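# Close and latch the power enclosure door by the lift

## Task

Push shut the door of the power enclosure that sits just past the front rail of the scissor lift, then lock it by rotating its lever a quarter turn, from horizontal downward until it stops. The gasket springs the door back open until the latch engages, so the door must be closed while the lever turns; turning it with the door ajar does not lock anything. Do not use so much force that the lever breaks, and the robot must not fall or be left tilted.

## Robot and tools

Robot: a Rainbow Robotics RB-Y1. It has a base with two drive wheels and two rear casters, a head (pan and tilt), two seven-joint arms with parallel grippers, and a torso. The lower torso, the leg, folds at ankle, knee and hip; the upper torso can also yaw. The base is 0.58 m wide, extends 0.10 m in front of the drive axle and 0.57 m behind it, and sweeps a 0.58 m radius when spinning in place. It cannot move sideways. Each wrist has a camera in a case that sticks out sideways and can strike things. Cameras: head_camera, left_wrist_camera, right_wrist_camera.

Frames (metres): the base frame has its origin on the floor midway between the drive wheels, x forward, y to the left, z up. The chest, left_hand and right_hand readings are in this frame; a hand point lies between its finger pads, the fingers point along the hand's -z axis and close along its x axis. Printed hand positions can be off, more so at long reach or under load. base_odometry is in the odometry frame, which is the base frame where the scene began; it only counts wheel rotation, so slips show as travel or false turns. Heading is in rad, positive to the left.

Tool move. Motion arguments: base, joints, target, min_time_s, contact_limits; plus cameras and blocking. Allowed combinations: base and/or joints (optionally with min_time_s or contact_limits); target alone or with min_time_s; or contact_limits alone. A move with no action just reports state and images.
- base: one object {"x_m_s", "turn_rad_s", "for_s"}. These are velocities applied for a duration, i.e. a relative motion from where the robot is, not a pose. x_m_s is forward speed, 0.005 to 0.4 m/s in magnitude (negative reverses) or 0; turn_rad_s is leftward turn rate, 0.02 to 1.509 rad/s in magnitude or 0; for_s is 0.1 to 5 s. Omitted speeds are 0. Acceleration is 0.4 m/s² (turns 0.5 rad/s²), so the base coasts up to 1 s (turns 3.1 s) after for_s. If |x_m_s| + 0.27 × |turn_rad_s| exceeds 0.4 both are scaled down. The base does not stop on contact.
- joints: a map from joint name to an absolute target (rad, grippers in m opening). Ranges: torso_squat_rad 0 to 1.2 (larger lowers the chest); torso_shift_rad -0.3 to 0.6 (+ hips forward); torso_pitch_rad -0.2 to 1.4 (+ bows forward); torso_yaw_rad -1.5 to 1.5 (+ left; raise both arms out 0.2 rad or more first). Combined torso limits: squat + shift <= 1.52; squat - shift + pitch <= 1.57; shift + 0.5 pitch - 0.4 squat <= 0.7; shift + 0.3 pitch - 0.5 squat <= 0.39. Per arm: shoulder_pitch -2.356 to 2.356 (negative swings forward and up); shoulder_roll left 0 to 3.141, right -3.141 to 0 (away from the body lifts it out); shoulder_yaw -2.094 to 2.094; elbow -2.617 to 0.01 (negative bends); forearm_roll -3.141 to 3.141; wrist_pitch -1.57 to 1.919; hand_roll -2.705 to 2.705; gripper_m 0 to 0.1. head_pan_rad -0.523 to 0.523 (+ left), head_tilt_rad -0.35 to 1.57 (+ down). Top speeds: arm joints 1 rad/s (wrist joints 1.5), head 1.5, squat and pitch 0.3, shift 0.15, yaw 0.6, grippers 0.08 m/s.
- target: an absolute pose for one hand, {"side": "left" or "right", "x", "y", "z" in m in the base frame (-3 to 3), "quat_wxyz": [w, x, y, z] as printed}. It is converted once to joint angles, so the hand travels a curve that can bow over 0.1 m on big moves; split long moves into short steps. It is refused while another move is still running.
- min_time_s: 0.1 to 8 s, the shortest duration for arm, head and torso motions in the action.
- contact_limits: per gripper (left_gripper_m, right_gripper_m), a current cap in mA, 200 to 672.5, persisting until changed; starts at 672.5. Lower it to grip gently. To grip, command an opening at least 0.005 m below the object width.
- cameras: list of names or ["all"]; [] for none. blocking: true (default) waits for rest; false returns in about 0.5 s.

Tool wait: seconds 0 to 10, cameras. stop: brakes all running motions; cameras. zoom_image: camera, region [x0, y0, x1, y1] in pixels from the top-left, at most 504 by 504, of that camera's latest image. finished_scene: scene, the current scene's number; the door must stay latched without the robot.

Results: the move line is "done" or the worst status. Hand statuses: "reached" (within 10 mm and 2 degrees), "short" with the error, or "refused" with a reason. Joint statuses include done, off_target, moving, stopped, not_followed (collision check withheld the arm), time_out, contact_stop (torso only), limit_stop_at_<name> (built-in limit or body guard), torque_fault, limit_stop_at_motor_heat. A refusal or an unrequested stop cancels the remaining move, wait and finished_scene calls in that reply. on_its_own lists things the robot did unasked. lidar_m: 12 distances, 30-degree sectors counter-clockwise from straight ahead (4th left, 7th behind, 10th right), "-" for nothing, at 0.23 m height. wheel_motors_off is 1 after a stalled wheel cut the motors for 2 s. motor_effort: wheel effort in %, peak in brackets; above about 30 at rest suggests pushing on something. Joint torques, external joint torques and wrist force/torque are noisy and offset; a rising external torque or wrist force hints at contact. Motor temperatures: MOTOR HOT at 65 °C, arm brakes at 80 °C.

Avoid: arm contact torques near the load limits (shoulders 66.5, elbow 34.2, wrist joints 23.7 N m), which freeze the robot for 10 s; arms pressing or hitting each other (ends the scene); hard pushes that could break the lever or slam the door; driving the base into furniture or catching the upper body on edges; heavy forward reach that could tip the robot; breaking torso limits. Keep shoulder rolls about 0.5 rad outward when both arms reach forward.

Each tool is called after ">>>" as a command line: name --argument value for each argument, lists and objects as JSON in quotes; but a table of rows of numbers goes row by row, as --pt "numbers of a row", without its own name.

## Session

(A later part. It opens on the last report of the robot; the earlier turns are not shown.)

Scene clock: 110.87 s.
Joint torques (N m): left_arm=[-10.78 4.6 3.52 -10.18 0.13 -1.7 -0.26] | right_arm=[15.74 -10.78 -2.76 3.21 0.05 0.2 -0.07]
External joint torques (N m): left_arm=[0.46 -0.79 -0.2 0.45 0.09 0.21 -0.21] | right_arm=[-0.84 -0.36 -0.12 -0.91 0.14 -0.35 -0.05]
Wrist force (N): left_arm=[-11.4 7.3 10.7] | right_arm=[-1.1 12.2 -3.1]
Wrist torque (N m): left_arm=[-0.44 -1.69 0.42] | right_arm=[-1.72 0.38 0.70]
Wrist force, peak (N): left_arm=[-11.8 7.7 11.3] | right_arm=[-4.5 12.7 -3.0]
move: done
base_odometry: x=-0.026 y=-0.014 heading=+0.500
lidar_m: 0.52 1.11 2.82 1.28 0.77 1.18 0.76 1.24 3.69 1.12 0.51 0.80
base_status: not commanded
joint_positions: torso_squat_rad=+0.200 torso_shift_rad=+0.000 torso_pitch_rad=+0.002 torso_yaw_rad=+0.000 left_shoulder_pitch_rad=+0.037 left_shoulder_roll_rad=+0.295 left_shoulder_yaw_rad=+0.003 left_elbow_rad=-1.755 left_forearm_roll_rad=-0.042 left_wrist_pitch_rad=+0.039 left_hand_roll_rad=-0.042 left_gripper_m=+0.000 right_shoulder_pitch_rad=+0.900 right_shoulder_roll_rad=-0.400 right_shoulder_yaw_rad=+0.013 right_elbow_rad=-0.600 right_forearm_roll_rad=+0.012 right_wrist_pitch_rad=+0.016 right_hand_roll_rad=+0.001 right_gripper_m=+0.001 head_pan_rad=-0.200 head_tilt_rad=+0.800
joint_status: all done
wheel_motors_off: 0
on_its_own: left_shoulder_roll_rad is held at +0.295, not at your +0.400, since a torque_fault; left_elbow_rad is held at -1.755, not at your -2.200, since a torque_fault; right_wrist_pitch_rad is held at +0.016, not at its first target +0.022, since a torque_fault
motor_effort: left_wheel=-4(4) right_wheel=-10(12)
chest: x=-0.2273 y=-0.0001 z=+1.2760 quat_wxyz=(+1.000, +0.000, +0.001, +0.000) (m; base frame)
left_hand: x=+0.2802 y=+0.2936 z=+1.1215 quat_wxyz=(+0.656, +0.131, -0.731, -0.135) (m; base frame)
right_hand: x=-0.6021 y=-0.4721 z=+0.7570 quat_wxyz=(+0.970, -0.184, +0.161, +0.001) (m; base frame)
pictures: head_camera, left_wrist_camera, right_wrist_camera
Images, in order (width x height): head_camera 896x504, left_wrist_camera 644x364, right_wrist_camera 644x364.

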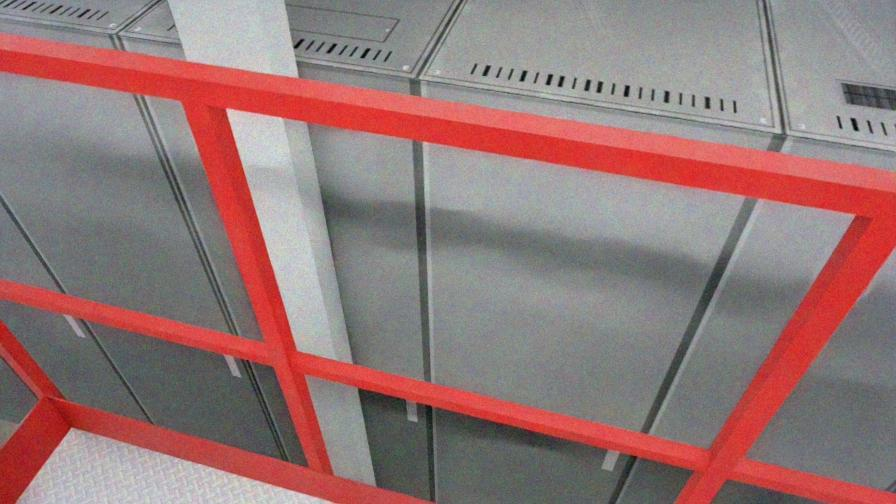

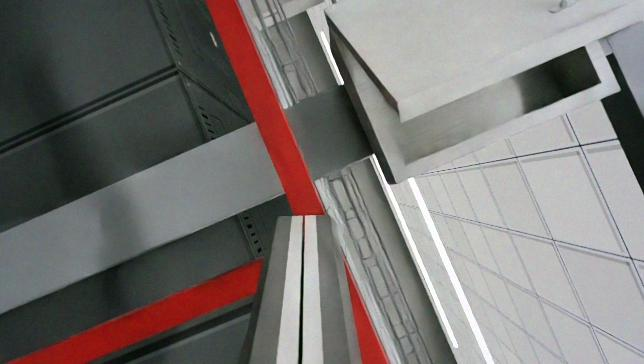

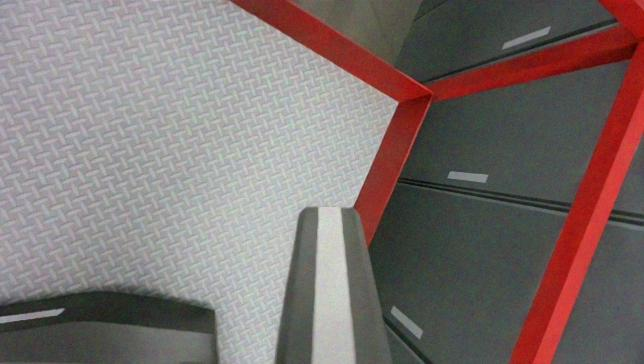

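>>> move --joints '{"right_elbow_rad":-2.3,"left_elbow_rad":-2.1,"left_shoulder_roll_rad":0.4}'

>>> move --joints '{"right_shoulder_pitch_rad":0.1,"left_shoulder_pitch_rad":0.1,"head_tilt_rad":0.2,"head_pan_rad":0.1}' --cameras '["all"]'

Scene clock: 115.50 s.
Joint torques (N m): left_arm=[-10.15 5.52 4.61 -8.8 -0.02 -1.36 -0.3] | right_arm=[3.58 -4.82 -3.85 -8.59 0.33 -2.15 0.08]
External joint torques (N m): left_arm=[0.37 -0.19 -0.01 0.72 -0.06 0.26 -0.26] | right_arm=[0.25 -0.02 0.13 0.59 0.12 -0.39 0.03]
Wrist force (N): left_arm=[-10.7 7.1 12.1] | right_arm=[-8.9 12.4 1.7]
Wrist torque (N m): left_arm=[-0.45 -1.64 0.41] | right_arm=[-1.73 -0.11 0.64]
Wrist force, peak (N): left_arm=[-11.2 7.2 12.7] | right_arm=[-8.9 12.5 1.5]
move: done
base_odometry: x=-0.026 y=-0.014 heading=+0.500
lidar_m: 0.52 1.12 2.82 1.28 0.77 1.18 0.76 1.23 3.69 1.11 0.51 0.80
base_status: not commanded
joint_positions: torso_squat_rad=+0.200 torso_shift_rad=+0.000 torso_pitch_rad=+0.002 torso_yaw_rad=+0.000 left_shoulder_pitch_rad=+0.037 left_shoulder_roll_rad=+0.400 left_shoulder_yaw_rad=+0.003 left_elbow_rad=-2.100 left_forearm_roll_rad=-0.042 left_wrist_pitch_rad=+0.039 left_hand_roll_rad=-0.042 left_gripper_m=+0.000 right_shoulder_pitch_rad=+0.900 right_shoulder_roll_rad=-0.400 right_shoulder_yaw_rad=+0.013 right_elbow_rad=-2.300 right_forearm_roll_rad=+0.012 right_wrist_pitch_rad=+0.016 right_hand_roll_rad=+0.001 right_gripper_m=+0.001 head_pan_rad=-0.200 head_tilt_rad=+0.800
joint_status: all done
wheel_motors_off: 0
on_its_own: right_wrist_pitch_rad is held at +0.016, not at its first target +0.022, since a torque_fault
motor_effort: left_wheel=-4(4) right_wheel=-10(12)
chest: x=-0.2273 y=-0.0002 z=+1.2760 quat_wxyz=(+1.000, +0.000, +0.001, +0.000) (m; base frame)
left_hand: x=+0.2411 y=+0.2524 z=+1.2797 quat_wxyz=(+0.512, +0.141, -0.826, -0.190) (m; base frame)
right_hand: x=+0.0485 y=-0.3209 z=+1.0591 quat_wxyz=(+0.759, -0.131, -0.622, +0.141) (m; base frame)

Scene clock: 116.93 s.
Joint torques (N m): left_arm=[-9.18 5.3 4.66 -9.39 0.04 -1.51 -0.28] | right_arm=[-7.65 -4.98 -4.36 -7.96 0.31 -1.77 0.07]
External joint torques (N m): left_arm=[0.45 -0.41 0.03 0.35 0.01 0.16 -0.24] | right_arm=[0.51 0.17 -0.41 0.41 0.14 -0.35 0.03]
Wrist force (N): left_arm=[-11.4 7.0 12.2] | right_arm=[-7.9 12.4 5.9]
Wrist torque (N m): left_arm=[-0.41 -1.73 0.41] | right_arm=[-1.80 -0.07 0.64]
Wrist force, peak (N): left_arm=[-12.0 7.2 12.7] | right_arm=[-8.1 12.8 6.0]
move: done
base_odometry: x=-0.026 y=-0.014 heading=+0.500
lidar_m: 0.52 1.11 2.82 1.28 0.77 1.18 0.77 1.24 3.69 1.11 0.51 0.80
base_status: not commanded
joint_positions: torso_squat_rad=+0.200 torso_shift_rad=+0.000 torso_pitch_rad=+0.003 torso_yaw_rad=+0.000 left_shoulder_pitch_rad=+0.100 left_shoulder_roll_rad=+0.400 left_shoulder_yaw_rad=+0.003 left_elbow_rad=-2.100 left_forearm_roll_rad=-0.042 left_wrist_pitch_rad=+0.039 left_hand_roll_rad=-0.042 left_gripper_m=+0.000 right_shoulder_pitch_rad=+0.100 right_shoulder_roll_rad=-0.400 right_shoulder_yaw_rad=+0.013 right_elbow_rad=-2.300 right_forearm_roll_rad=+0.012 right_wrist_pitch_rad=+0.016 right_hand_roll_rad=+0.001 right_gripper_m=+0.001 head_pan_rad=+0.100 head_tilt_rad=+0.200
joint_status: all done
wheel_motors_off: 0
on_its_own: right_wrist_pitch_rad is held at +0.016, not at its first target +0.022, since a torque_fault
motor_effort: left_wheel=-4(5) right_wheel=-11(12)
chest: x=-0.2272 y=-0.0001 z=+1.2760 quat_wxyz=(+1.000, +0.000, +0.001, +0.000) (m; base frame)
left_hand: x=+0.2350 y=+0.2625 z=+1.2521 quat_wxyz=(+0.539, +0.144, -0.808, -0.188) (m; base frame)
right_hand: x=+0.1898 y=-0.2207 z=+1.3342 quat_wxyz=(+0.453, -0.089, -0.868, +0.183) (m; base frame)
pictures: head_camera, left_wrist_camera, right_wrist_camera
Images, in order (width x height): head_camera 896x504, left_wrist_camera 644x364, right_wrist_camera 644x364.

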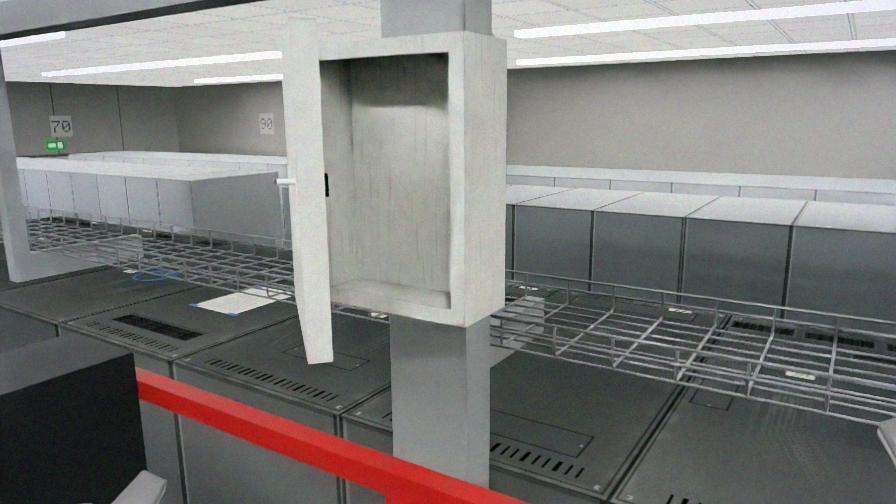

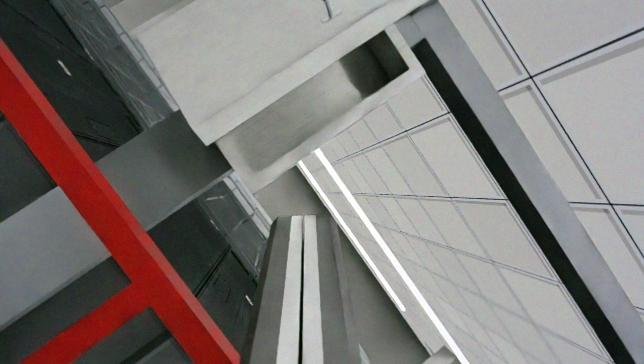

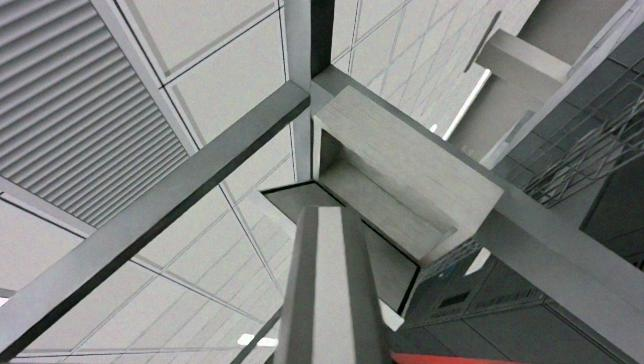

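>>> move --base '{"x_m_s":0.12,"for_s":1.0}' --joints '{"torso_shift_rad":0.3}'

>>> move --target '{"side":"left","x":0.40,"y":0.38,"z":1.50,"quat_wxyz":[0.685,-0.175,-0.685,-0.175]}' --cameras '["all"]'

Scene clock: 135.87 s.
Joint torques (N m): left_arm=[-9.28 5.62 4.45 -9.35 0.04 -1.52 -0.29] | right_arm=[-8.3 -5.71 -4.38 -8.2 0.22 -1.89 0.09]
External joint torques (N m): left_arm=[0.32 -0.09 -0.19 0.4 0.01 0.15 -0.25] | right_arm=[-0.16 -0.57 -0.42 0.18 0.05 -0.47 0.05]
Wrist force (N): left_arm=[-11.1 7.1 12.0] | right_arm=[-8.1 12.8 6.1]
Wrist torque (N m): left_arm=[-0.43 -1.68 0.41] | right_arm=[-1.81 -0.08 0.64]
Wrist force, peak (N): left_arm=[-11.0 7.1 13.0] | right_arm=[-8.4 13.0 6.0]
move: done
base_odometry: x=+0.079 y=+0.043 heading=+0.501
lidar_m: 0.42 0.41 1.04 1.29 0.85 1.29 0.88 1.35 2.91 0.48 0.73 0.70
base_status: done (sent for 1 of 1 s)
joint_positions: torso_squat_rad=+0.200 torso_shift_rad=+0.300 torso_pitch_rad=+0.003 torso_yaw_rad=+0.000 left_shoulder_pitch_rad=+0.100 left_shoulder_roll_rad=+0.400 left_shoulder_yaw_rad=+0.003 left_elbow_rad=-2.100 left_forearm_roll_rad=-0.042 left_wrist_pitch_rad=+0.039 left_hand_roll_rad=-0.042 left_gripper_m=+0.000 right_shoulder_pitch_rad=+0.100 right_shoulder_roll_rad=-0.400 right_shoulder_yaw_rad=+0.013 right_elbow_rad=-2.300 right_forearm_roll_rad=+0.012 right_wrist_pitch_rad=+0.016 right_hand_roll_rad=+0.001 right_gripper_m=+0.001 head_pan_rad=+0.100 head_tilt_rad=+0.200
joint_status: all done
wheel_motors_off: 0
on_its_own: right_wrist_pitch_rad is held at +0.016, not at its first target +0.022, since a torque_fault
motor_effort: left_wheel=+3(21) right_wheel=-8(57)
chest: x=-0.0244 y=-0.0002 z=+1.2453 quat_wxyz=(+1.000, +0.000, +0.001, +0.000) (m; base frame)
left_hand: x=+0.4379 y=+0.2625 z=+1.2213 quat_wxyz=(+0.539, +0.144, -0.808, -0.188) (m; base frame)
right_hand: x=+0.3927 y=-0.2208 z=+1.3034 quat_wxyz=(+0.453, -0.089, -0.868, +0.183) (m; base frame)

Scene clock: 138.00 s.
Joint torques (N m): left_arm=[-8.99 14.27 9.35 0.53 0.25 -1.78 -0.35] | right_arm=[-8.4 -5.19 -4.11 -8.19 0.32 -1.8 0.14]
External joint torques (N m): left_arm=[0.16 -3.37 -0.72 0.02 -0.23 0.13 -0.3] | right_arm=[-0.26 -0.05 -0.16 0.19 0.15 -0.37 0.11]
Wrist force (N): left_arm=[-11.8 9.4 9.7] | right_arm=[-8.0 12.3 6.1]
Wrist torque (N m): left_arm=[-0.58 -1.69 0.40] | right_arm=[-1.76 -0.08 0.63]
Wrist force, peak (N): left_arm=[-12.5 9.8 10.3] | right_arm=[-7.9 13.1 6.1]
move: done
base_odometry: x=+0.079 y=+0.043 heading=+0.501
lidar_m: 0.41 0.41 1.04 1.30 0.85 1.29 0.89 1.35 2.90 0.48 0.74 0.69
base_status: not commanded
joint_positions: torso_squat_rad=+0.200 torso_shift_rad=+0.300 torso_pitch_rad=+0.003 torso_yaw_rad=+0.000 left_shoulder_pitch_rad=+0.035 left_shoulder_roll_rad=+1.546 left_shoulder_yaw_rad=+0.714 left_elbow_rad=-1.741 left_forearm_roll_rad=+2.156 left_wrist_pitch_rad=+0.729 left_hand_roll_rad=-0.370 left_gripper_m=+0.000 right_shoulder_pitch_rad=+0.100 right_shoulder_roll_rad=-0.400 right_shoulder_yaw_rad=+0.013 right_elbow_rad=-2.300 right_forearm_roll_rad=+0.012 right_wrist_pitch_rad=+0.016 right_hand_roll_rad=+0.001 right_gripper_m=+0.001 head_pan_rad=+0.100 head_tilt_rad=+0.200
joint_status: all done
wheel_motors_off: 0
on_its_own: right_wrist_pitch_rad is held at +0.016, not at its first target +0.022, since a torque_fault
motor_effort: left_wheel=+3(3) right_wheel=-9(10)
chest: x=-0.0244 y=-0.0002 z=+1.2453 quat_wxyz=(+1.000, +0.000, +0.001, +0.000) (m; base frame)
left_hand: x=+0.3996 y=+0.3797 z=+1.5005 quat_wxyz=(+0.685, -0.174, -0.686, -0.175) (m; base frame)
left_hand_status: reached (checked arc, planned for 1.8 s): 1 mm and 0.1 deg off.
right_hand: x=+0.3926 y=-0.2208 z=+1.3034 quat_wxyz=(+0.453, -0.089, -0.868, +0.183) (m; base frame)
pictures: head_camera, left_wrist_camera, right_wrist_camera
Images, in order (width x height): head_camera 896x504, left_wrist_camera 644x364, right_wrist_camera 644x364.

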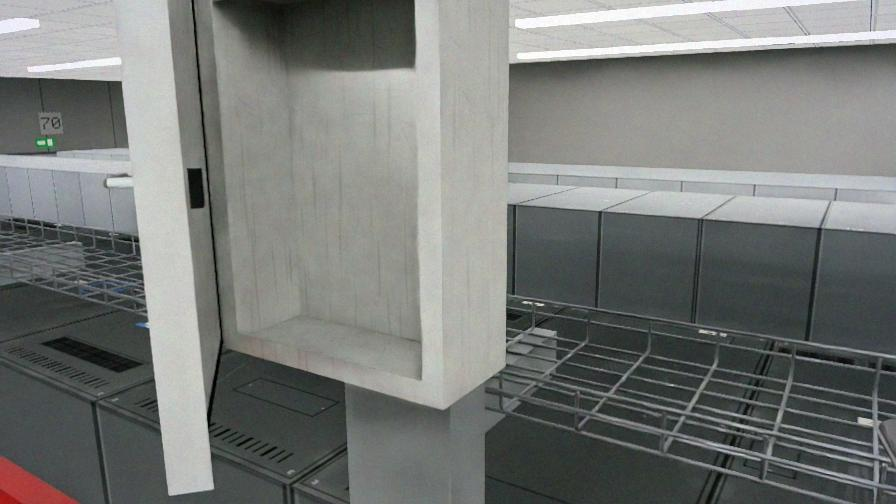

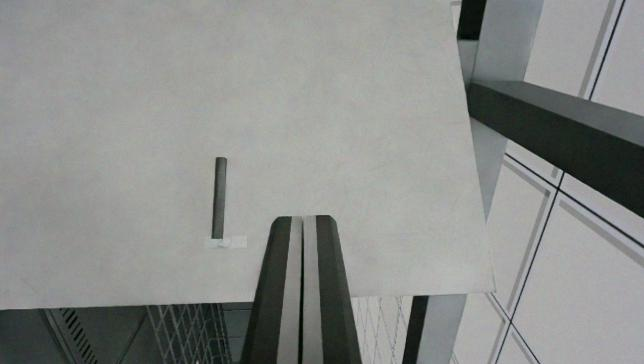

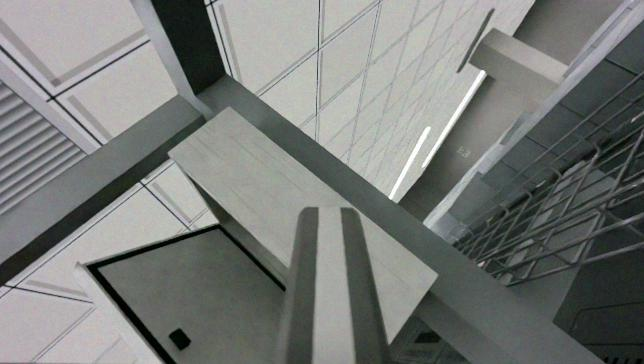

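>>> move --target '{"side":"left","x":0.53,"y":0.32,"z":1.54,"quat_wxyz":[0.685,-0.175,-0.685,-0.175]}' --cameras '["all"]'

>>> move --target '{"side":"left","x":0.57,"y":0.235,"z":1.54,"quat_wxyz":[0.685,-0.175,-0.685,-0.175]}' --min_time_s 1.5 --cameras '["all"]'

Scene clock: 148.67 s.
Joint torques (N m): left_arm=[-14.62 0.6 10.51 4.39 0.27 -1.15 -0.18] | right_arm=[-8.64 -5.48 -4.16 -8.33 0.22 -1.85 -0.02]
External joint torques (N m): left_arm=[1.42 -1.2 0.07 -0.02 -0.29 0.19 -0.12] | right_arm=[-0.5 -0.34 -0.2 0.05 0.04 -0.42 -0.06]
Wrist force (N): left_arm=[-11.9 9.0 10.0] | right_arm=[-8.1 12.9 6.1]
Wrist torque (N m): left_arm=[-0.52 -1.69 0.41] | right_arm=[-1.85 -0.08 0.62]
Wrist force, peak (N): left_arm=[-13.3 10.2 9.4] | right_arm=[-8.3 12.8 6.2]
move: done
base_odometry: x=+0.079 y=+0.043 heading=+0.501
lidar_m: 0.41 0.41 1.04 1.30 0.85 1.29 0.88 1.34 2.91 0.48 0.74 0.70
base_status: not commanded
joint_positions: torso_squat_rad=+0.200 torso_shift_rad=+0.300 torso_pitch_rad=+0.003 torso_yaw_rad=+0.000 left_shoulder_pitch_rad=+1.047 left_shoulder_roll_rad=+2.245 left_shoulder_yaw_rad=+1.348 left_elbow_rad=-1.304 left_forearm_roll_rad=+2.923 left_wrist_pitch_rad=+0.422 left_hand_roll_rad=-0.857 left_gripper_m=+0.000 right_shoulder_pitch_rad=+0.100 right_shoulder_roll_rad=-0.400 right_shoulder_yaw_rad=+0.013 right_elbow_rad=-2.300 right_forearm_roll_rad=+0.012 right_wrist_pitch_rad=+0.016 right_hand_roll_rad=+0.001 right_gripper_m=+0.001 head_pan_rad=+0.100 head_tilt_rad=+0.200
joint_status: all done
wheel_motors_off: 0
on_its_own: right_wrist_pitch_rad is held at +0.016, not at its first target +0.022, since a torque_fault
motor_effort: left_wheel=+3(4) right_wheel=-7(9)
chest: x=-0.0244 y=-0.0002 z=+1.2453 quat_wxyz=(+1.000, +0.000, +0.001, +0.000) (m; base frame)
left_hand: x=+0.5295 y=+0.3198 z=+1.5409 quat_wxyz=(+0.688, -0.170, -0.685, -0.170) (m; base frame)
left_hand_status: reached (checked arc, planned for 1.3 s): 1 mm and 0.8 deg off.
right_hand: x=+0.3926 y=-0.2208 z=+1.3034 quat_wxyz=(+0.453, -0.089, -0.868, +0.183) (m; base frame)
pictures: head_camera, left_wrist_camera, right_wrist_camera
Images, in order (width x height): head_camera 896x504, left_wrist_camera 644x364, right_wrist_camera 644x364.

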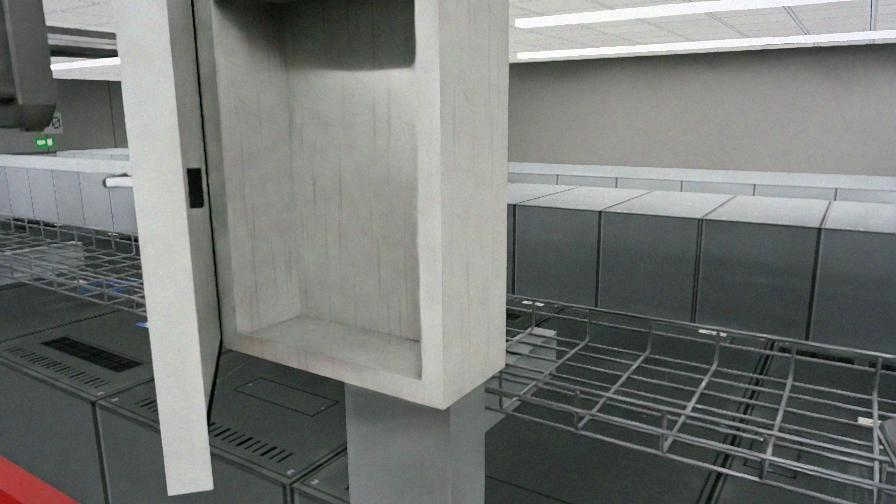

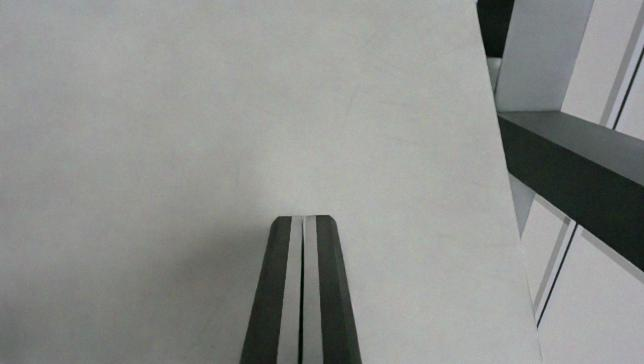

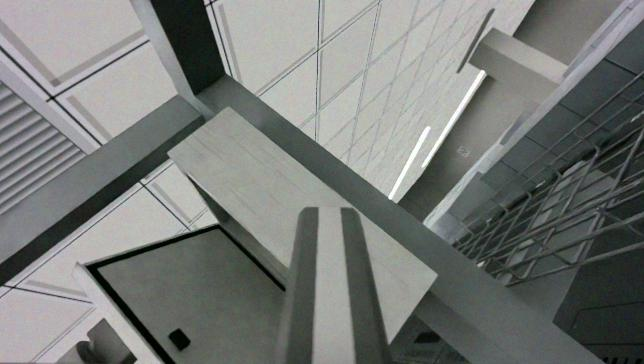

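Scene clock: 150.50 s.
Joint torques (N m): left_arm=[-20.24 1.14 9.42 5.32 0.14 -1.53 0.16] | right_arm=[-8.33 -5.37 -4.09 -8.44 0.34 -1.82 0.02]
External joint torques (N m): left_arm=[-1.48 1.93 -0.58 -0.15 -0.14 -0.03 0.21] | right_arm=[-0.19 -0.22 -0.13 -0.07 0.17 -0.39 -0.01]
Wrist force (N): left_arm=[-12.4 9.4 12.6] | right_arm=[-8.0 12.8 5.8]
Wrist torque (N m): left_arm=[-0.58 -1.68 0.41] | right_arm=[-1.82 -0.10 0.60]
Wrist force, peak (N): left_arm=[-12.5 13.0 15.5] | right_arm=[-8.1 12.8 6.4]
move: done
base_odometry: x=+0.079 y=+0.043 heading=+0.501
lidar_m: 0.41 0.41 1.04 1.29 0.85 1.28 0.89 1.34 2.91 0.48 0.73 0.69
base_status: not commanded
joint_positions: torso_squat_rad=+0.200 torso_shift_rad=+0.300 torso_pitch_rad=+0.003 torso_yaw_rad=+0.000 left_shoulder_pitch_rad=+1.022 left_shoulder_roll_rad=+2.460 left_shoulder_yaw_rad=+1.313 left_elbow_rad=-1.280 left_forearm_roll_rad=+2.885 left_wrist_pitch_rad=+0.254 left_hand_roll_rad=-0.749 left_gripper_m=+0.000 right_shoulder_pitch_rad=+0.100 right_shoulder_roll_rad=-0.400 right_shoulder_yaw_rad=+0.013 right_elbow_rad=-2.300 right_forearm_roll_rad=+0.012 right_wrist_pitch_rad=+0.016 right_hand_roll_rad=+0.001 right_gripper_m=+0.001 head_pan_rad=+0.100 head_tilt_rad=+0.200
joint_status: all done
wheel_motors_off: 0
on_its_own: right_wrist_pitch_rad is held at +0.016, not at its first target +0.022, since a torque_fault
motor_effort: left_wheel=+4(4) right_wheel=-8(10)
chest: x=-0.0245 y=-0.0001 z=+1.2453 quat_wxyz=(+1.000, +0.000, +0.001, +0.000) (m; base frame)
left_hand: x=+0.5697 y=+0.2355 z=+1.5401 quat_wxyz=(+0.685, -0.175, -0.685, -0.175) (m; base frame)
left_hand_status: reached (checked arc, planned for 1.5 s): 1 mm and 0.1 deg off.
right_hand: x=+0.3926 y=-0.2207 z=+1.3035 quat_wxyz=(+0.453, -0.089, -0.868, +0.183) (m; base frame)
pictures: head_camera, left_wrist_camera, right_wrist_camera
Images, in order (width x height): head_camera 896x504, left_wrist_camera 644x364, right_wrist_camera 644x364.

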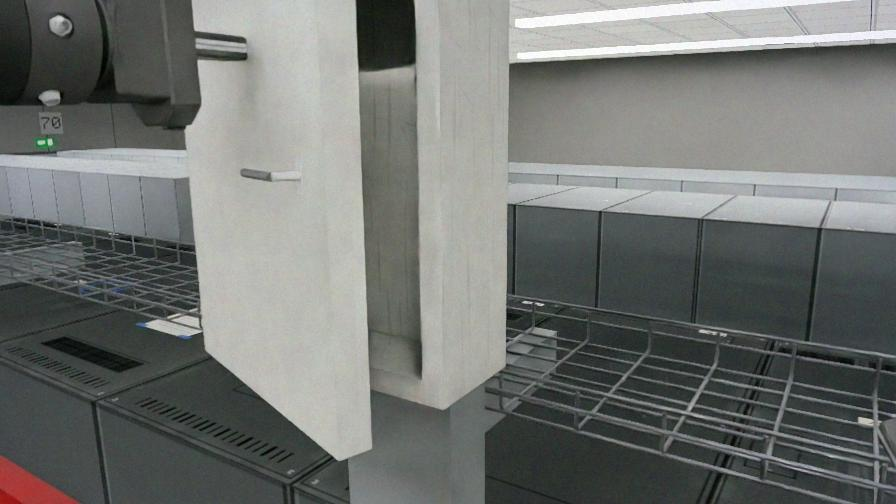

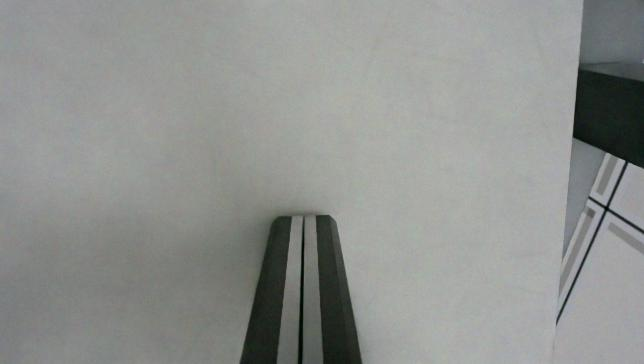

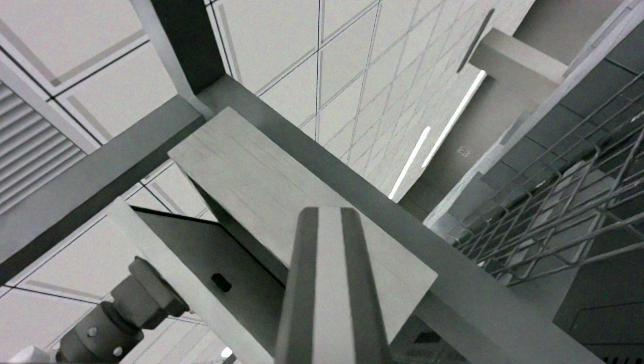

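>>> move --target '{"side":"left","x":0.605,"y":0.19,"z":1.54,"quat_wxyz":[0.685,-0.175,-0.685,-0.175]}' --min_time_s 1.2

>>> move --target '{"side":"left","x":0.635,"y":0.155,"z":1.54,"quat_wxyz":[0.685,-0.175,-0.685,-0.175]}' --min_time_s 1.2 --cameras '["all"]'

Scene clock: 154.17 s.
Joint torques (N m): left_arm=[-18.75 0.65 10.36 5.61 0.38 -1.8 0.14] | right_arm=[-8.02 -5.29 -4.17 -8.14 0.34 -1.81 0.17]
External joint torques (N m): left_arm=[2.31 3.88 1.25 -0.24 0.13 -0.26 0.19] | right_arm=[0.13 -0.14 -0.22 0.24 0.16 -0.38 0.13]
Wrist force (N): left_arm=[-13.5 8.9 18.4] | right_arm=[-8.1 12.4 6.1]
Wrist torque (N m): left_arm=[-0.65 -1.62 0.38] | right_arm=[-1.78 -0.09 0.63]
Wrist force, peak (N): left_arm=[-13.6 9.5 19.2] | right_arm=[-8.3 12.9 6.3]
move: done
base_odometry: x=+0.079 y=+0.043 heading=+0.501
lidar_m: 0.41 0.40 1.04 1.29 0.85 1.29 0.89 1.34 2.91 0.48 0.73 0.70
base_status: not commanded
joint_positions: torso_squat_rad=+0.200 torso_shift_rad=+0.300 torso_pitch_rad=+0.002 torso_yaw_rad=+0.000 left_shoulder_pitch_rad=+1.048 left_shoulder_roll_rad=+2.651 left_shoulder_yaw_rad=+1.322 left_elbow_rad=-1.114 left_forearm_roll_rad=+2.893 left_wrist_pitch_rad=+0.231 left_hand_roll_rad=-0.721 left_gripper_m=+0.000 right_shoulder_pitch_rad=+0.100 right_shoulder_roll_rad=-0.400 right_shoulder_yaw_rad=+0.013 right_elbow_rad=-2.300 right_forearm_roll_rad=+0.012 right_wrist_pitch_rad=+0.016 right_hand_roll_rad=+0.001 right_gripper_m=+0.001 head_pan_rad=+0.100 head_tilt_rad=+0.200
joint_status: all done
wheel_motors_off: 0
on_its_own: right_wrist_pitch_rad is held at +0.016, not at its first target +0.022, since a torque_fault
motor_effort: left_wheel=+4(4) right_wheel=-8(9)
chest: x=-0.0246 y=-0.0001 z=+1.2454 quat_wxyz=(+1.000, +0.000, +0.001, +0.000) (m; base frame)
left_hand: x=+0.6047 y=+0.1904 z=+1.5406 quat_wxyz=(+0.685, -0.175, -0.686, -0.175) (m; base frame)
left_hand_status: reached (checked arc, planned for 1.2 s): 1 mm and 0.1 deg off.
right_hand: x=+0.3925 y=-0.2207 z=+1.3035 quat_wxyz=(+0.453, -0.089, -0.868, +0.183) (m; base frame)

Scene clock: 155.70 s.
Joint torques (N m): left_arm=[-29.63 43.08 22.26 8.64 2.18 -17.51 -0.07] | right_arm=[-8.81 -5.16 -4.3 -8.16 0.28 -1.89 -0.03]
External joint torques (N m): left_arm=[-6.72 48.01 14.39 2.86 1.88 -15.98 -0.01] | right_arm=[-0.51 0.09 -0.26 0.11 0.11 -0.48 -0.07]
Wrist force (N): left_arm=[-69.8 -10.2 206.6] | right_arm=[-7.9 12.7 5.9]
Wrist torque (N m): left_arm=[-3.10 1.83 0.08] | right_arm=[-1.80 -0.08 0.62]
Wrist force, peak (N): left_arm=[-74.8 -13.1 206.6] | right_arm=[-8.6 13.1 5.7]
move: short
base_odometry: x=+0.078 y=+0.043 heading=+0.502
lidar_m: 0.41 0.41 1.04 1.29 0.85 1.28 0.89 1.35 2.91 0.48 0.74 0.70
base_status: not commanded
joint_positions: torso_squat_rad=+0.201 torso_shift_rad=+0.295 torso_pitch_rad=-0.007 torso_yaw_rad=+0.003 left_shoulder_pitch_rad=+1.089 left_shoulder_roll_rad=+2.825 left_shoulder_yaw_rad=+1.345 left_elbow_rad=-0.894 left_forearm_roll_rad=+2.907 left_wrist_pitch_rad=+0.270 left_hand_roll_rad=-0.722 left_gripper_m=+0.000 right_shoulder_pitch_rad=+0.100 right_shoulder_roll_rad=-0.400 right_shoulder_yaw_rad=+0.013 right_elbow_rad=-2.300 right_forearm_roll_rad=+0.012 right_wrist_pitch_rad=+0.016 right_hand_roll_rad=+0.001 right_gripper_m=+0.001 head_pan_rad=+0.100 head_tilt_rad=+0.200
joint_status: all done
wheel_motors_off: 0
on_its_own: right_wrist_pitch_rad is held at +0.016, not at its first target +0.022, since a torque_fault; left_wheel is at rest, and its effort (+65) is outside its rest range (-51 to +51)
motor_effort: left_wheel=+65(65) right_wheel=-3(13)
chest: x=-0.0307 y=+0.0027 z=+1.2461 quat_wxyz=(+1.000, -0.002, -0.003, +0.002) (m; base frame)
left_hand: x=+0.6257 y=+0.1692 z=+1.5458 quat_wxyz=(+0.683, -0.172, -0.689, -0.169) (m; base frame)
left_hand_status: short (checked arc, planned for 1.2 s): 18 mm and 0.9 deg off.
right_hand: x=+0.3866 y=-0.2162 z=+1.3092 quat_wxyz=(+0.448, -0.089, -0.870, +0.185) (m; base frame)
pictures: head_camera, left_wrist_camera, right_wrist_camera
Images, in order (width x height): head_camera 896x504, left_wrist_camera 644x364, right_wrist_camera 644x364.

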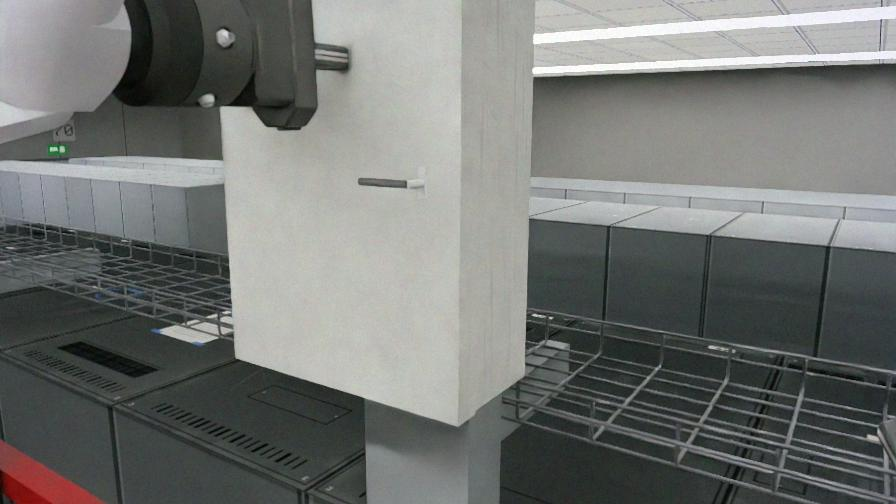

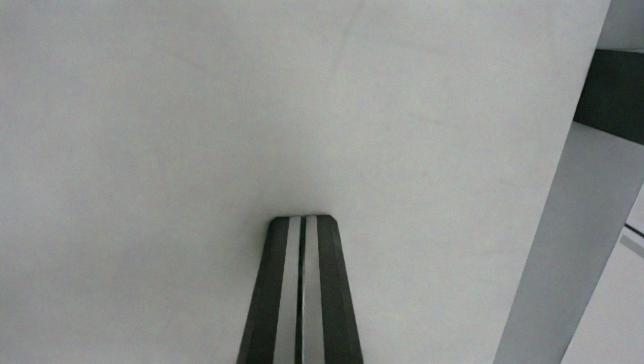

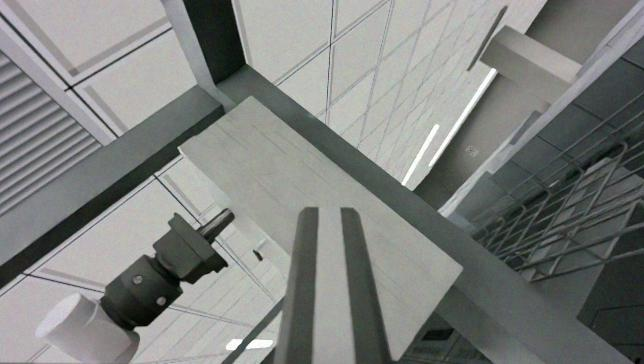

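>>> move --target '{"side":"left","x":0.628,"y":0.163,"z":1.542,"quat_wxyz":[0.685,-0.175,-0.685,-0.175]}' --min_time_s 0.5 --cameras '["head_camera"]'

Scene clock: 158.47 s.
Joint torques (N m): left_arm=[-19.23 -1.17 7.98 4.37 0.31 -1 -0.64] | right_arm=[-8.35 -5.51 -5.01 -7.95 0.41 -1.95 0.17]
External joint torques (N m): left_arm=[3.95 4.36 0.2 -1.42 -0.01 0.53 -0.58] | right_arm=[-0.2 -0.36 -1.06 0.42 0.24 -0.52 0.13]
Wrist force (N): left_arm=[-11.5 9.8 15.8] | right_arm=[-8.0 12.6 6.1]
Wrist torque (N m): left_arm=[-0.52 -1.90 0.42] | right_arm=[-1.80 -0.09 0.62]
Wrist force, peak (N): left_arm=[-69.9 -10.3 206.6] | right_arm=[-9.4 12.4 6.4]
move: short
base_odometry: x=+0.056 y=+0.030 heading=+0.557
lidar_m: 0.44 1.05 3.04 1.29 0.83 1.26 0.87 1.32 2.90 0.48 0.75 0.72
base_status: not commanded
joint_positions: torso_squat_rad=+0.200 torso_shift_rad=+0.300 torso_pitch_rad=+0.002 torso_yaw_rad=+0.000 left_shoulder_pitch_rad=+1.099 left_shoulder_roll_rad=+2.843 left_shoulder_yaw_rad=+1.356 left_elbow_rad=-0.872 left_forearm_roll_rad=+2.910 left_wrist_pitch_rad=+0.287 left_hand_roll_rad=-0.732 left_gripper_m=+0.000 right_shoulder_pitch_rad=+0.100 right_shoulder_roll_rad=-0.400 right_shoulder_yaw_rad=+0.014 right_elbow_rad=-2.300 right_forearm_roll_rad=+0.012 right_wrist_pitch_rad=+0.016 right_hand_roll_rad=+0.001 right_gripper_m=+0.001 head_pan_rad=+0.100 head_tilt_rad=+0.200
joint_status: all done
wheel_motors_off: 0 (was 1 since the last result)
on_its_own: right_wrist_pitch_rad is held at +0.016, not at its first target +0.022, since a torque_fault
motor_effort: left_wheel=+0(0) right_wheel=+1(2)
chest: x=-0.0246 y=-0.0001 z=+1.2454 quat_wxyz=(+1.000, +0.000, +0.001, +0.000) (m; base frame)
left_hand: x=+0.6368 y=+0.1573 z=+1.5367 quat_wxyz=(+0.688, -0.175, -0.682, -0.176) (m; base frame)
left_hand_status: short (checked arc, planned for 0.5 s): 12 mm and 0.5 deg off.
right_hand: x=+0.3924 y=-0.2206 z=+1.3036 quat_wxyz=(+0.453, -0.089, -0.868, +0.183) (m; base frame)
pictures: head_camera
Images, in order (width x height): head_camera 896x504.

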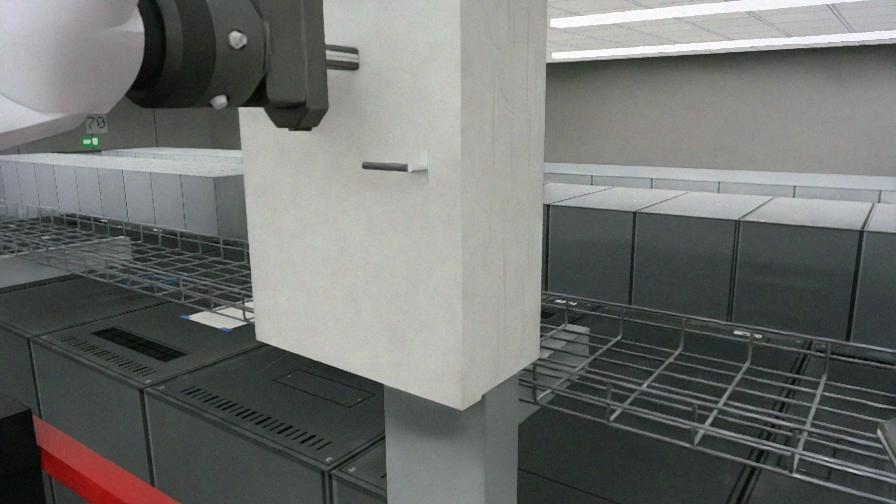

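>>> move --target '{"side":"left","x":0.60,"y":0.185,"z":1.54,"quat_wxyz":[0.685,-0.175,-0.685,-0.175]}'

>>> move --target '{"side":"left","x":0.57,"y":0.22,"z":1.41,"quat_wxyz":[0.685,-0.175,-0.685,-0.175]}'

>>> move --target '{"side":"left","x":0.58,"y":0.21,"z":1.285,"quat_wxyz":[0.685,-0.175,-0.685,-0.175]}' --cameras '["all"]'

Scene clock: 180.13 s.
Joint torques (N m): left_arm=[-21.27 -1.93 8.76 5.02 0.17 -1.28 -0.01] | right_arm=[-8.02 -5.56 -4.67 -8.2 0.29 -1.91 0.1]
External joint torques (N m): left_arm=[-0.38 1.22 -0.47 -0.88 -0.07 0.27 0.05] | right_arm=[0.13 -0.42 -0.71 0.18 0.12 -0.48 0.07]
Wrist force (N): left_arm=[-13.4 9.0 9.6] | right_arm=[-8.0 12.5 6.1]
Wrist torque (N m): left_arm=[-0.51 -1.84 0.40] | right_arm=[-1.79 -0.07 0.63]
Wrist force, peak (N): left_arm=[-11.8 9.9 16.5] | right_arm=[-8.4 12.9 6.1]
move: done
base_odometry: x=+0.056 y=+0.030 heading=+0.557
lidar_m: 0.44 1.06 3.03 1.29 0.83 1.26 0.86 1.31 2.91 0.48 0.74 0.72
base_status: not commanded
joint_positions: torso_squat_rad=+0.200 torso_shift_rad=+0.300 torso_pitch_rad=+0.003 torso_yaw_rad=+0.000 left_shoulder_pitch_rad=+1.040 left_shoulder_roll_rad=+2.642 left_shoulder_yaw_rad=+1.321 left_elbow_rad=-1.143 left_forearm_roll_rad=+2.882 left_wrist_pitch_rad=+0.225 left_hand_roll_rad=-0.706 left_gripper_m=+0.000 right_shoulder_pitch_rad=+0.100 right_shoulder_roll_rad=-0.400 right_shoulder_yaw_rad=+0.014 right_elbow_rad=-2.300 right_forearm_roll_rad=+0.012 right_wrist_pitch_rad=+0.016 right_hand_roll_rad=+0.001 right_gripper_m=+0.001 head_pan_rad=+0.100 head_tilt_rad=+0.200
joint_status: all done
wheel_motors_off: 0
on_its_own: right_wrist_pitch_rad is held at +0.016, not at its first target +0.022, since a torque_fault
motor_effort: left_wheel=-3(4) right_wheel=+5(6)
chest: x=-0.0245 y=-0.0001 z=+1.2453 quat_wxyz=(+1.000, +0.000, +0.001, +0.000) (m; base frame)
left_hand: x=+0.6004 y=+0.1849 z=+1.5397 quat_wxyz=(+0.685, -0.179, -0.683, -0.179) (m; base frame)
left_hand_status: reached (checked arc, planned for 0.6 s): 0 mm and 0.6 deg off.
right_hand: x=+0.3926 y=-0.2207 z=+1.3035 quat_wxyz=(+0.453, -0.089, -0.868, +0.183) (m; base frame)

Scene clock: 181.37 s.
Joint torques (N m): left_arm=[-18.39 -5.53 12.66 2.76 -0.1 -0.95 -0.3] | right_arm=[-8.61 -5.94 -4.42 -8.13 0.37 -1.87 -0.01]
External joint torques (N m): left_arm=[0.72 1.29 0.55 -0.7 0.06 0.32 -0.24] | right_arm=[-0.47 -0.8 -0.47 0.25 0.19 -0.44 -0.05]
Wrist force (N): left_arm=[-13.4 9.0 10.2] | right_arm=[-8.1 12.8 5.9]
Wrist torque (N m): left_arm=[-0.52 -1.87 0.38] | right_arm=[-1.83 -0.10 0.61]
Wrist force, peak (N): left_arm=[-14.8 9.7 9.5] | right_arm=[-8.4 12.7 6.1]
move: done
base_odometry: x=+0.056 y=+0.030 heading=+0.557
lidar_m: 0.43 1.05 3.03 1.29 0.83 1.26 0.86 1.32 2.90 0.49 0.75 0.72
base_status: not commanded
joint_positions: torso_squat_rad=+0.200 torso_shift_rad=+0.300 torso_pitch_rad=+0.003 torso_yaw_rad=+0.000 left_shoulder_pitch_rad=+1.553 left_shoulder_roll_rad=+2.401 left_shoulder_yaw_rad=+1.699 left_elbow_rad=-1.600 left_forearm_roll_rad=+2.785 left_wrist_pitch_rad=-0.046 left_hand_roll_rad=-0.899 left_gripper_m=+0.000 right_shoulder_pitch_rad=+0.100 right_shoulder_roll_rad=-0.400 right_shoulder_yaw_rad=+0.014 right_elbow_rad=-2.300 right_forearm_roll_rad=+0.012 right_wrist_pitch_rad=+0.016 right_hand_roll_rad=+0.001 right_gripper_m=+0.001 head_pan_rad=+0.100 head_tilt_rad=+0.200
joint_status: all done
wheel_motors_off: 0
on_its_own: right_wrist_pitch_rad is held at +0.016, not at its first target +0.022, since a torque_fault
motor_effort: left_wheel=-4(4) right_wheel=+4(6)
chest: x=-0.0244 y=-0.0001 z=+1.2453 quat_wxyz=(+1.000, +0.000, +0.001, +0.000) (m; base frame)
left_hand: x=+0.5700 y=+0.2208 z=+1.4104 quat_wxyz=(+0.687, -0.172, -0.684, -0.173) (m; base frame)
left_hand_status: reached (checked arc, planned for 0.8 s): 1 mm and 0.5 deg off.
right_hand: x=+0.3926 y=-0.2206 z=+1.3034 quat_wxyz=(+0.453, -0.089, -0.868, +0.183) (m; base frame)

Scene clock: 182.60 s.
Joint torques (N m): left_arm=[-19.7 -10.3 13.52 -0.12 -0.05 -1.38 -0.04] | right_arm=[-8.19 -5.59 -4.65 -8.22 0.44 -1.96 -0.1]
External joint torques (N m): left_arm=[0.38 1.17 0.85 0.06 0.24 0.05 0.01] | right_arm=[-0.05 -0.45 -0.69 0.16 0.27 -0.53 -0.13]
Wrist force (N): left_arm=[-12.8 9.0 9.6] | right_arm=[-8.1 12.6 6.1]
Wrist torque (N m): left_arm=[-0.55 -1.79 0.38] | right_arm=[-1.80 -0.08 0.65]
Wrist force, peak (N): left_arm=[-14.2 9.8 10.0] | right_arm=[-8.2 12.9 5.7]
move: done
base_odometry: x=+0.056 y=+0.030 heading=+0.557
lidar_m: 0.44 1.05 3.04 1.28 0.83 1.26 0.86 1.32 2.90 0.48 0.75 0.72
base_status: not commanded
joint_positions: torso_squat_rad=+0.200 torso_shift_rad=+0.300 torso_pitch_rad=+0.003 torso_yaw_rad=+0.000 left_shoulder_pitch_rad=+2.105 left_shoulder_roll_rad=+2.587 left_shoulder_yaw_rad=+2.094 left_elbow_rad=-1.602 left_forearm_roll_rad=+2.341 left_wrist_pitch_rad=-0.144 left_hand_roll_rad=-0.797 left_gripper_m=+0.000 right_shoulder_pitch_rad=+0.100 right_shoulder_roll_rad=-0.400 right_shoulder_yaw_rad=+0.014 right_elbow_rad=-2.300 right_forearm_roll_rad=+0.012 right_wrist_pitch_rad=+0.016 right_hand_roll_rad=+0.001 right_gripper_m=+0.001 head_pan_rad=+0.100 head_tilt_rad=+0.200
joint_status: all done
wheel_motors_off: 0
on_its_own: right_wrist_pitch_rad is held at +0.016, not at its first target +0.022, since a torque_fault
motor_effort: left_wheel=-4(4) right_wheel=+4(6)
chest: x=-0.0245 y=-0.0002 z=+1.2453 quat_wxyz=(+1.000, +0.000, +0.001, +0.000) (m; base frame)
left_hand: x=+0.5800 y=+0.2103 z=+1.2851 quat_wxyz=(+0.687, -0.172, -0.684, -0.173) (m; base frame)
left_hand_status: reached (checked arc, planned for 0.9 s): 0 mm and 0.5 deg off.
right_hand: x=+0.3926 y=-0.2207 z=+1.3034 quat_wxyz=(+0.453, -0.089, -0.868, +0.183) (m; base frame)
pictures: head_camera, left_wrist_camera, right_wrist_camera
Images, in order (width x height): head_camera 896x504, left_wrist_camera 644x364, right_wrist_camera 644x364.

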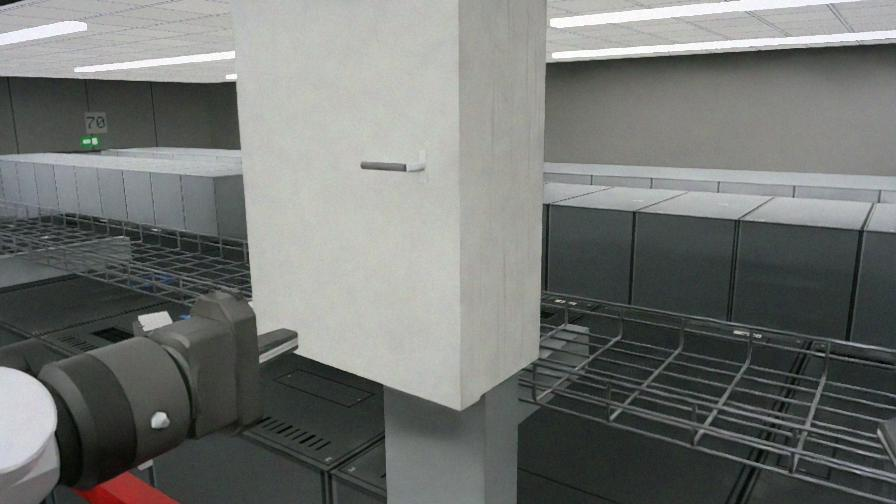

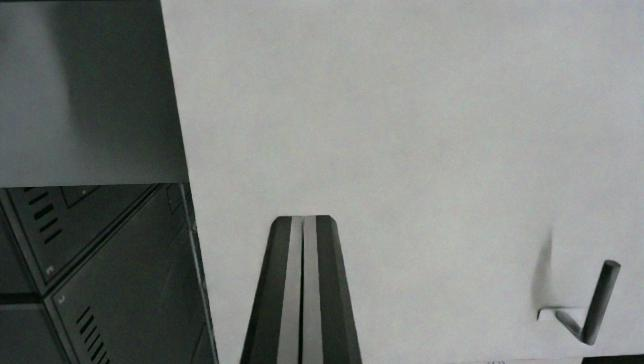

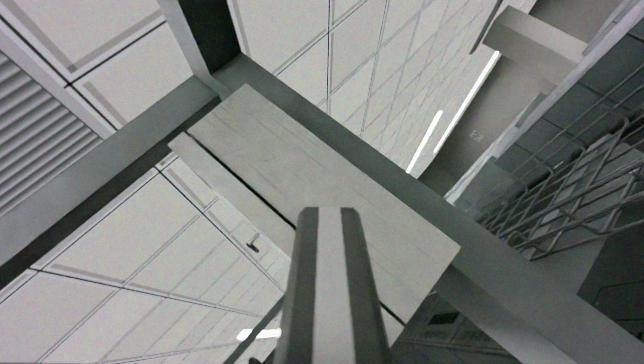

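>>> move --target '{"side":"right","x":0.48,"y":0.08,"z":1.52,"quat_wxyz":[0.8434,0,-0.5373,0]}' --cameras '["all"]'

>>> move --target '{"side":"left","x":0.637,"y":0.157,"z":1.295,"quat_wxyz":[0.685,-0.175,-0.685,-0.175]}' --min_time_s 1

>>> move --target '{"side":"right","x":0.585,"y":0.118,"z":1.49,"quat_wxyz":[0.8434,0,-0.5373,0]}' --cameras '["all"]'

Scene clock: 187.53 s.
Joint torques (N m): left_arm=[-19.87 -10.27 13.55 -0.18 -0.07 -1.41 -0.07] | right_arm=[-8.25 -5.28 -4.62 -8.32 0.37 -1.92 0]
External joint torques (N m): left_arm=[0.21 1.2 0.87 0 0.21 0.03 -0.02] | right_arm=[-0.11 -0.14 -0.66 0.06 0.2 -0.5 -0.03]
Wrist force (N): left_arm=[-12.9 9.1 9.8] | right_arm=[-8.2 12.4 5.8]
Wrist torque (N m): left_arm=[-0.57 -1.81 0.36] | right_arm=[-1.76 -0.09 0.64]
Wrist force, peak (N): left_arm=[-13.6 9.3 10.4] | right_arm=[-7.9 13.1 6.1]
move: refused
base_odometry: x=+0.056 y=+0.030 heading=+0.557
lidar_m: 0.43 1.06 3.03 1.28 0.84 1.26 0.86 1.31 2.90 0.49 0.75 0.72
base_status: not commanded
joint_positions: torso_squat_rad=+0.200 torso_shift_rad=+0.300 torso_pitch_rad=+0.003 torso_yaw_rad=+0.000 left_shoulder_pitch_rad=+2.105 left_shoulder_roll_rad=+2.587 left_shoulder_yaw_rad=+2.094 left_elbow_rad=-1.602 left_forearm_roll_rad=+2.341 left_wrist_pitch_rad=-0.144 left_hand_roll_rad=-0.797 left_gripper_m=+0.000 right_shoulder_pitch_rad=+0.100 right_shoulder_roll_rad=-0.400 right_shoulder_yaw_rad=+0.014 right_elbow_rad=-2.300 right_forearm_roll_rad=+0.012 right_wrist_pitch_rad=+0.016 right_hand_roll_rad=+0.001 right_gripper_m=+0.001 head_pan_rad=+0.100 head_tilt_rad=+0.200
joint_status: not commanded
wheel_motors_off: 0
on_its_own: right_wrist_pitch_rad is held at +0.016, not at its first target +0.022, since a torque_fault
motor_effort: left_wheel=-3(4) right_wheel=+5(6)
chest: x=-0.0245 y=-0.0002 z=+1.2453 quat_wxyz=(+1.000, +0.000, +0.001, +0.000) (m; base frame)
left_hand: x=+0.5800 y=+0.2103 z=+1.2851 quat_wxyz=(+0.687, -0.172, -0.684, -0.173) (m; base frame)
right_hand: x=+0.3926 y=-0.2207 z=+1.3034 quat_wxyz=(+0.453, -0.089, -0.868, +0.183) (m; base frame)
right_hand_status: refused: the posture found for that pose stands 4 mm from the chest (limit 10 mm). Nothing moved. The solve starts from where the arm stands: from another posture it may find a clear one.
pictures: head_camera, left_wrist_camera, right_wrist_camera
Images, in order (width x height): head_camera 896x504, left_wrist_camera 644x364, right_wrist_camera 644x364.

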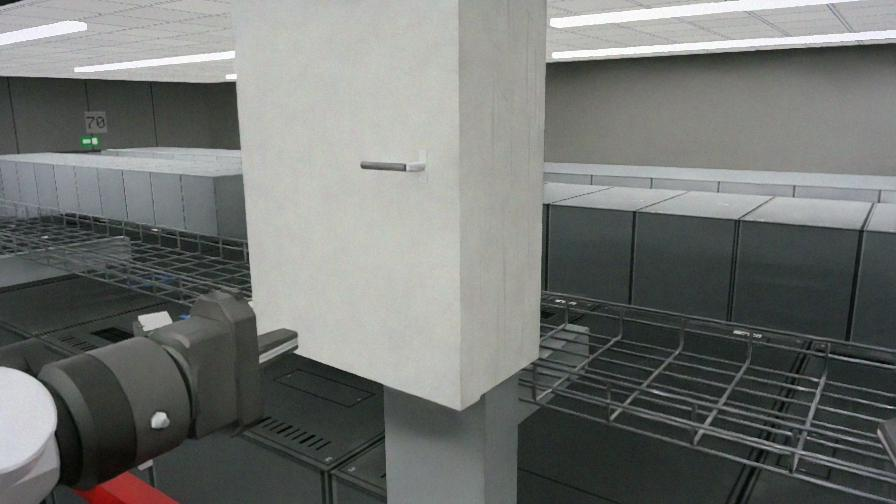

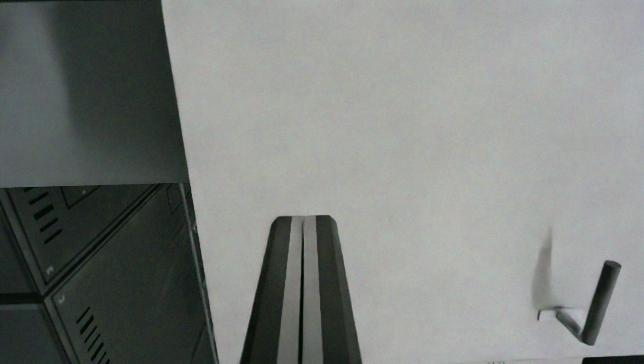

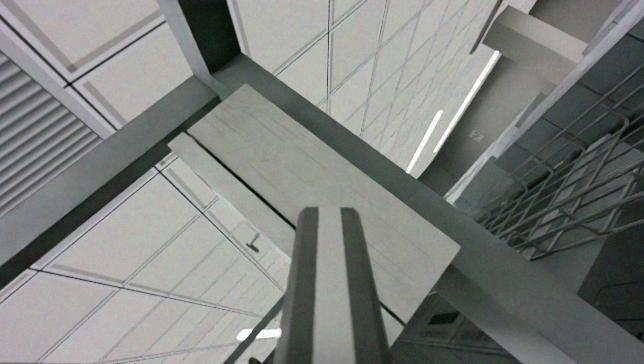

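not run: a stop that you did not command came earlier in this reply.

not run: a stop that you did not command came earlier in this reply.


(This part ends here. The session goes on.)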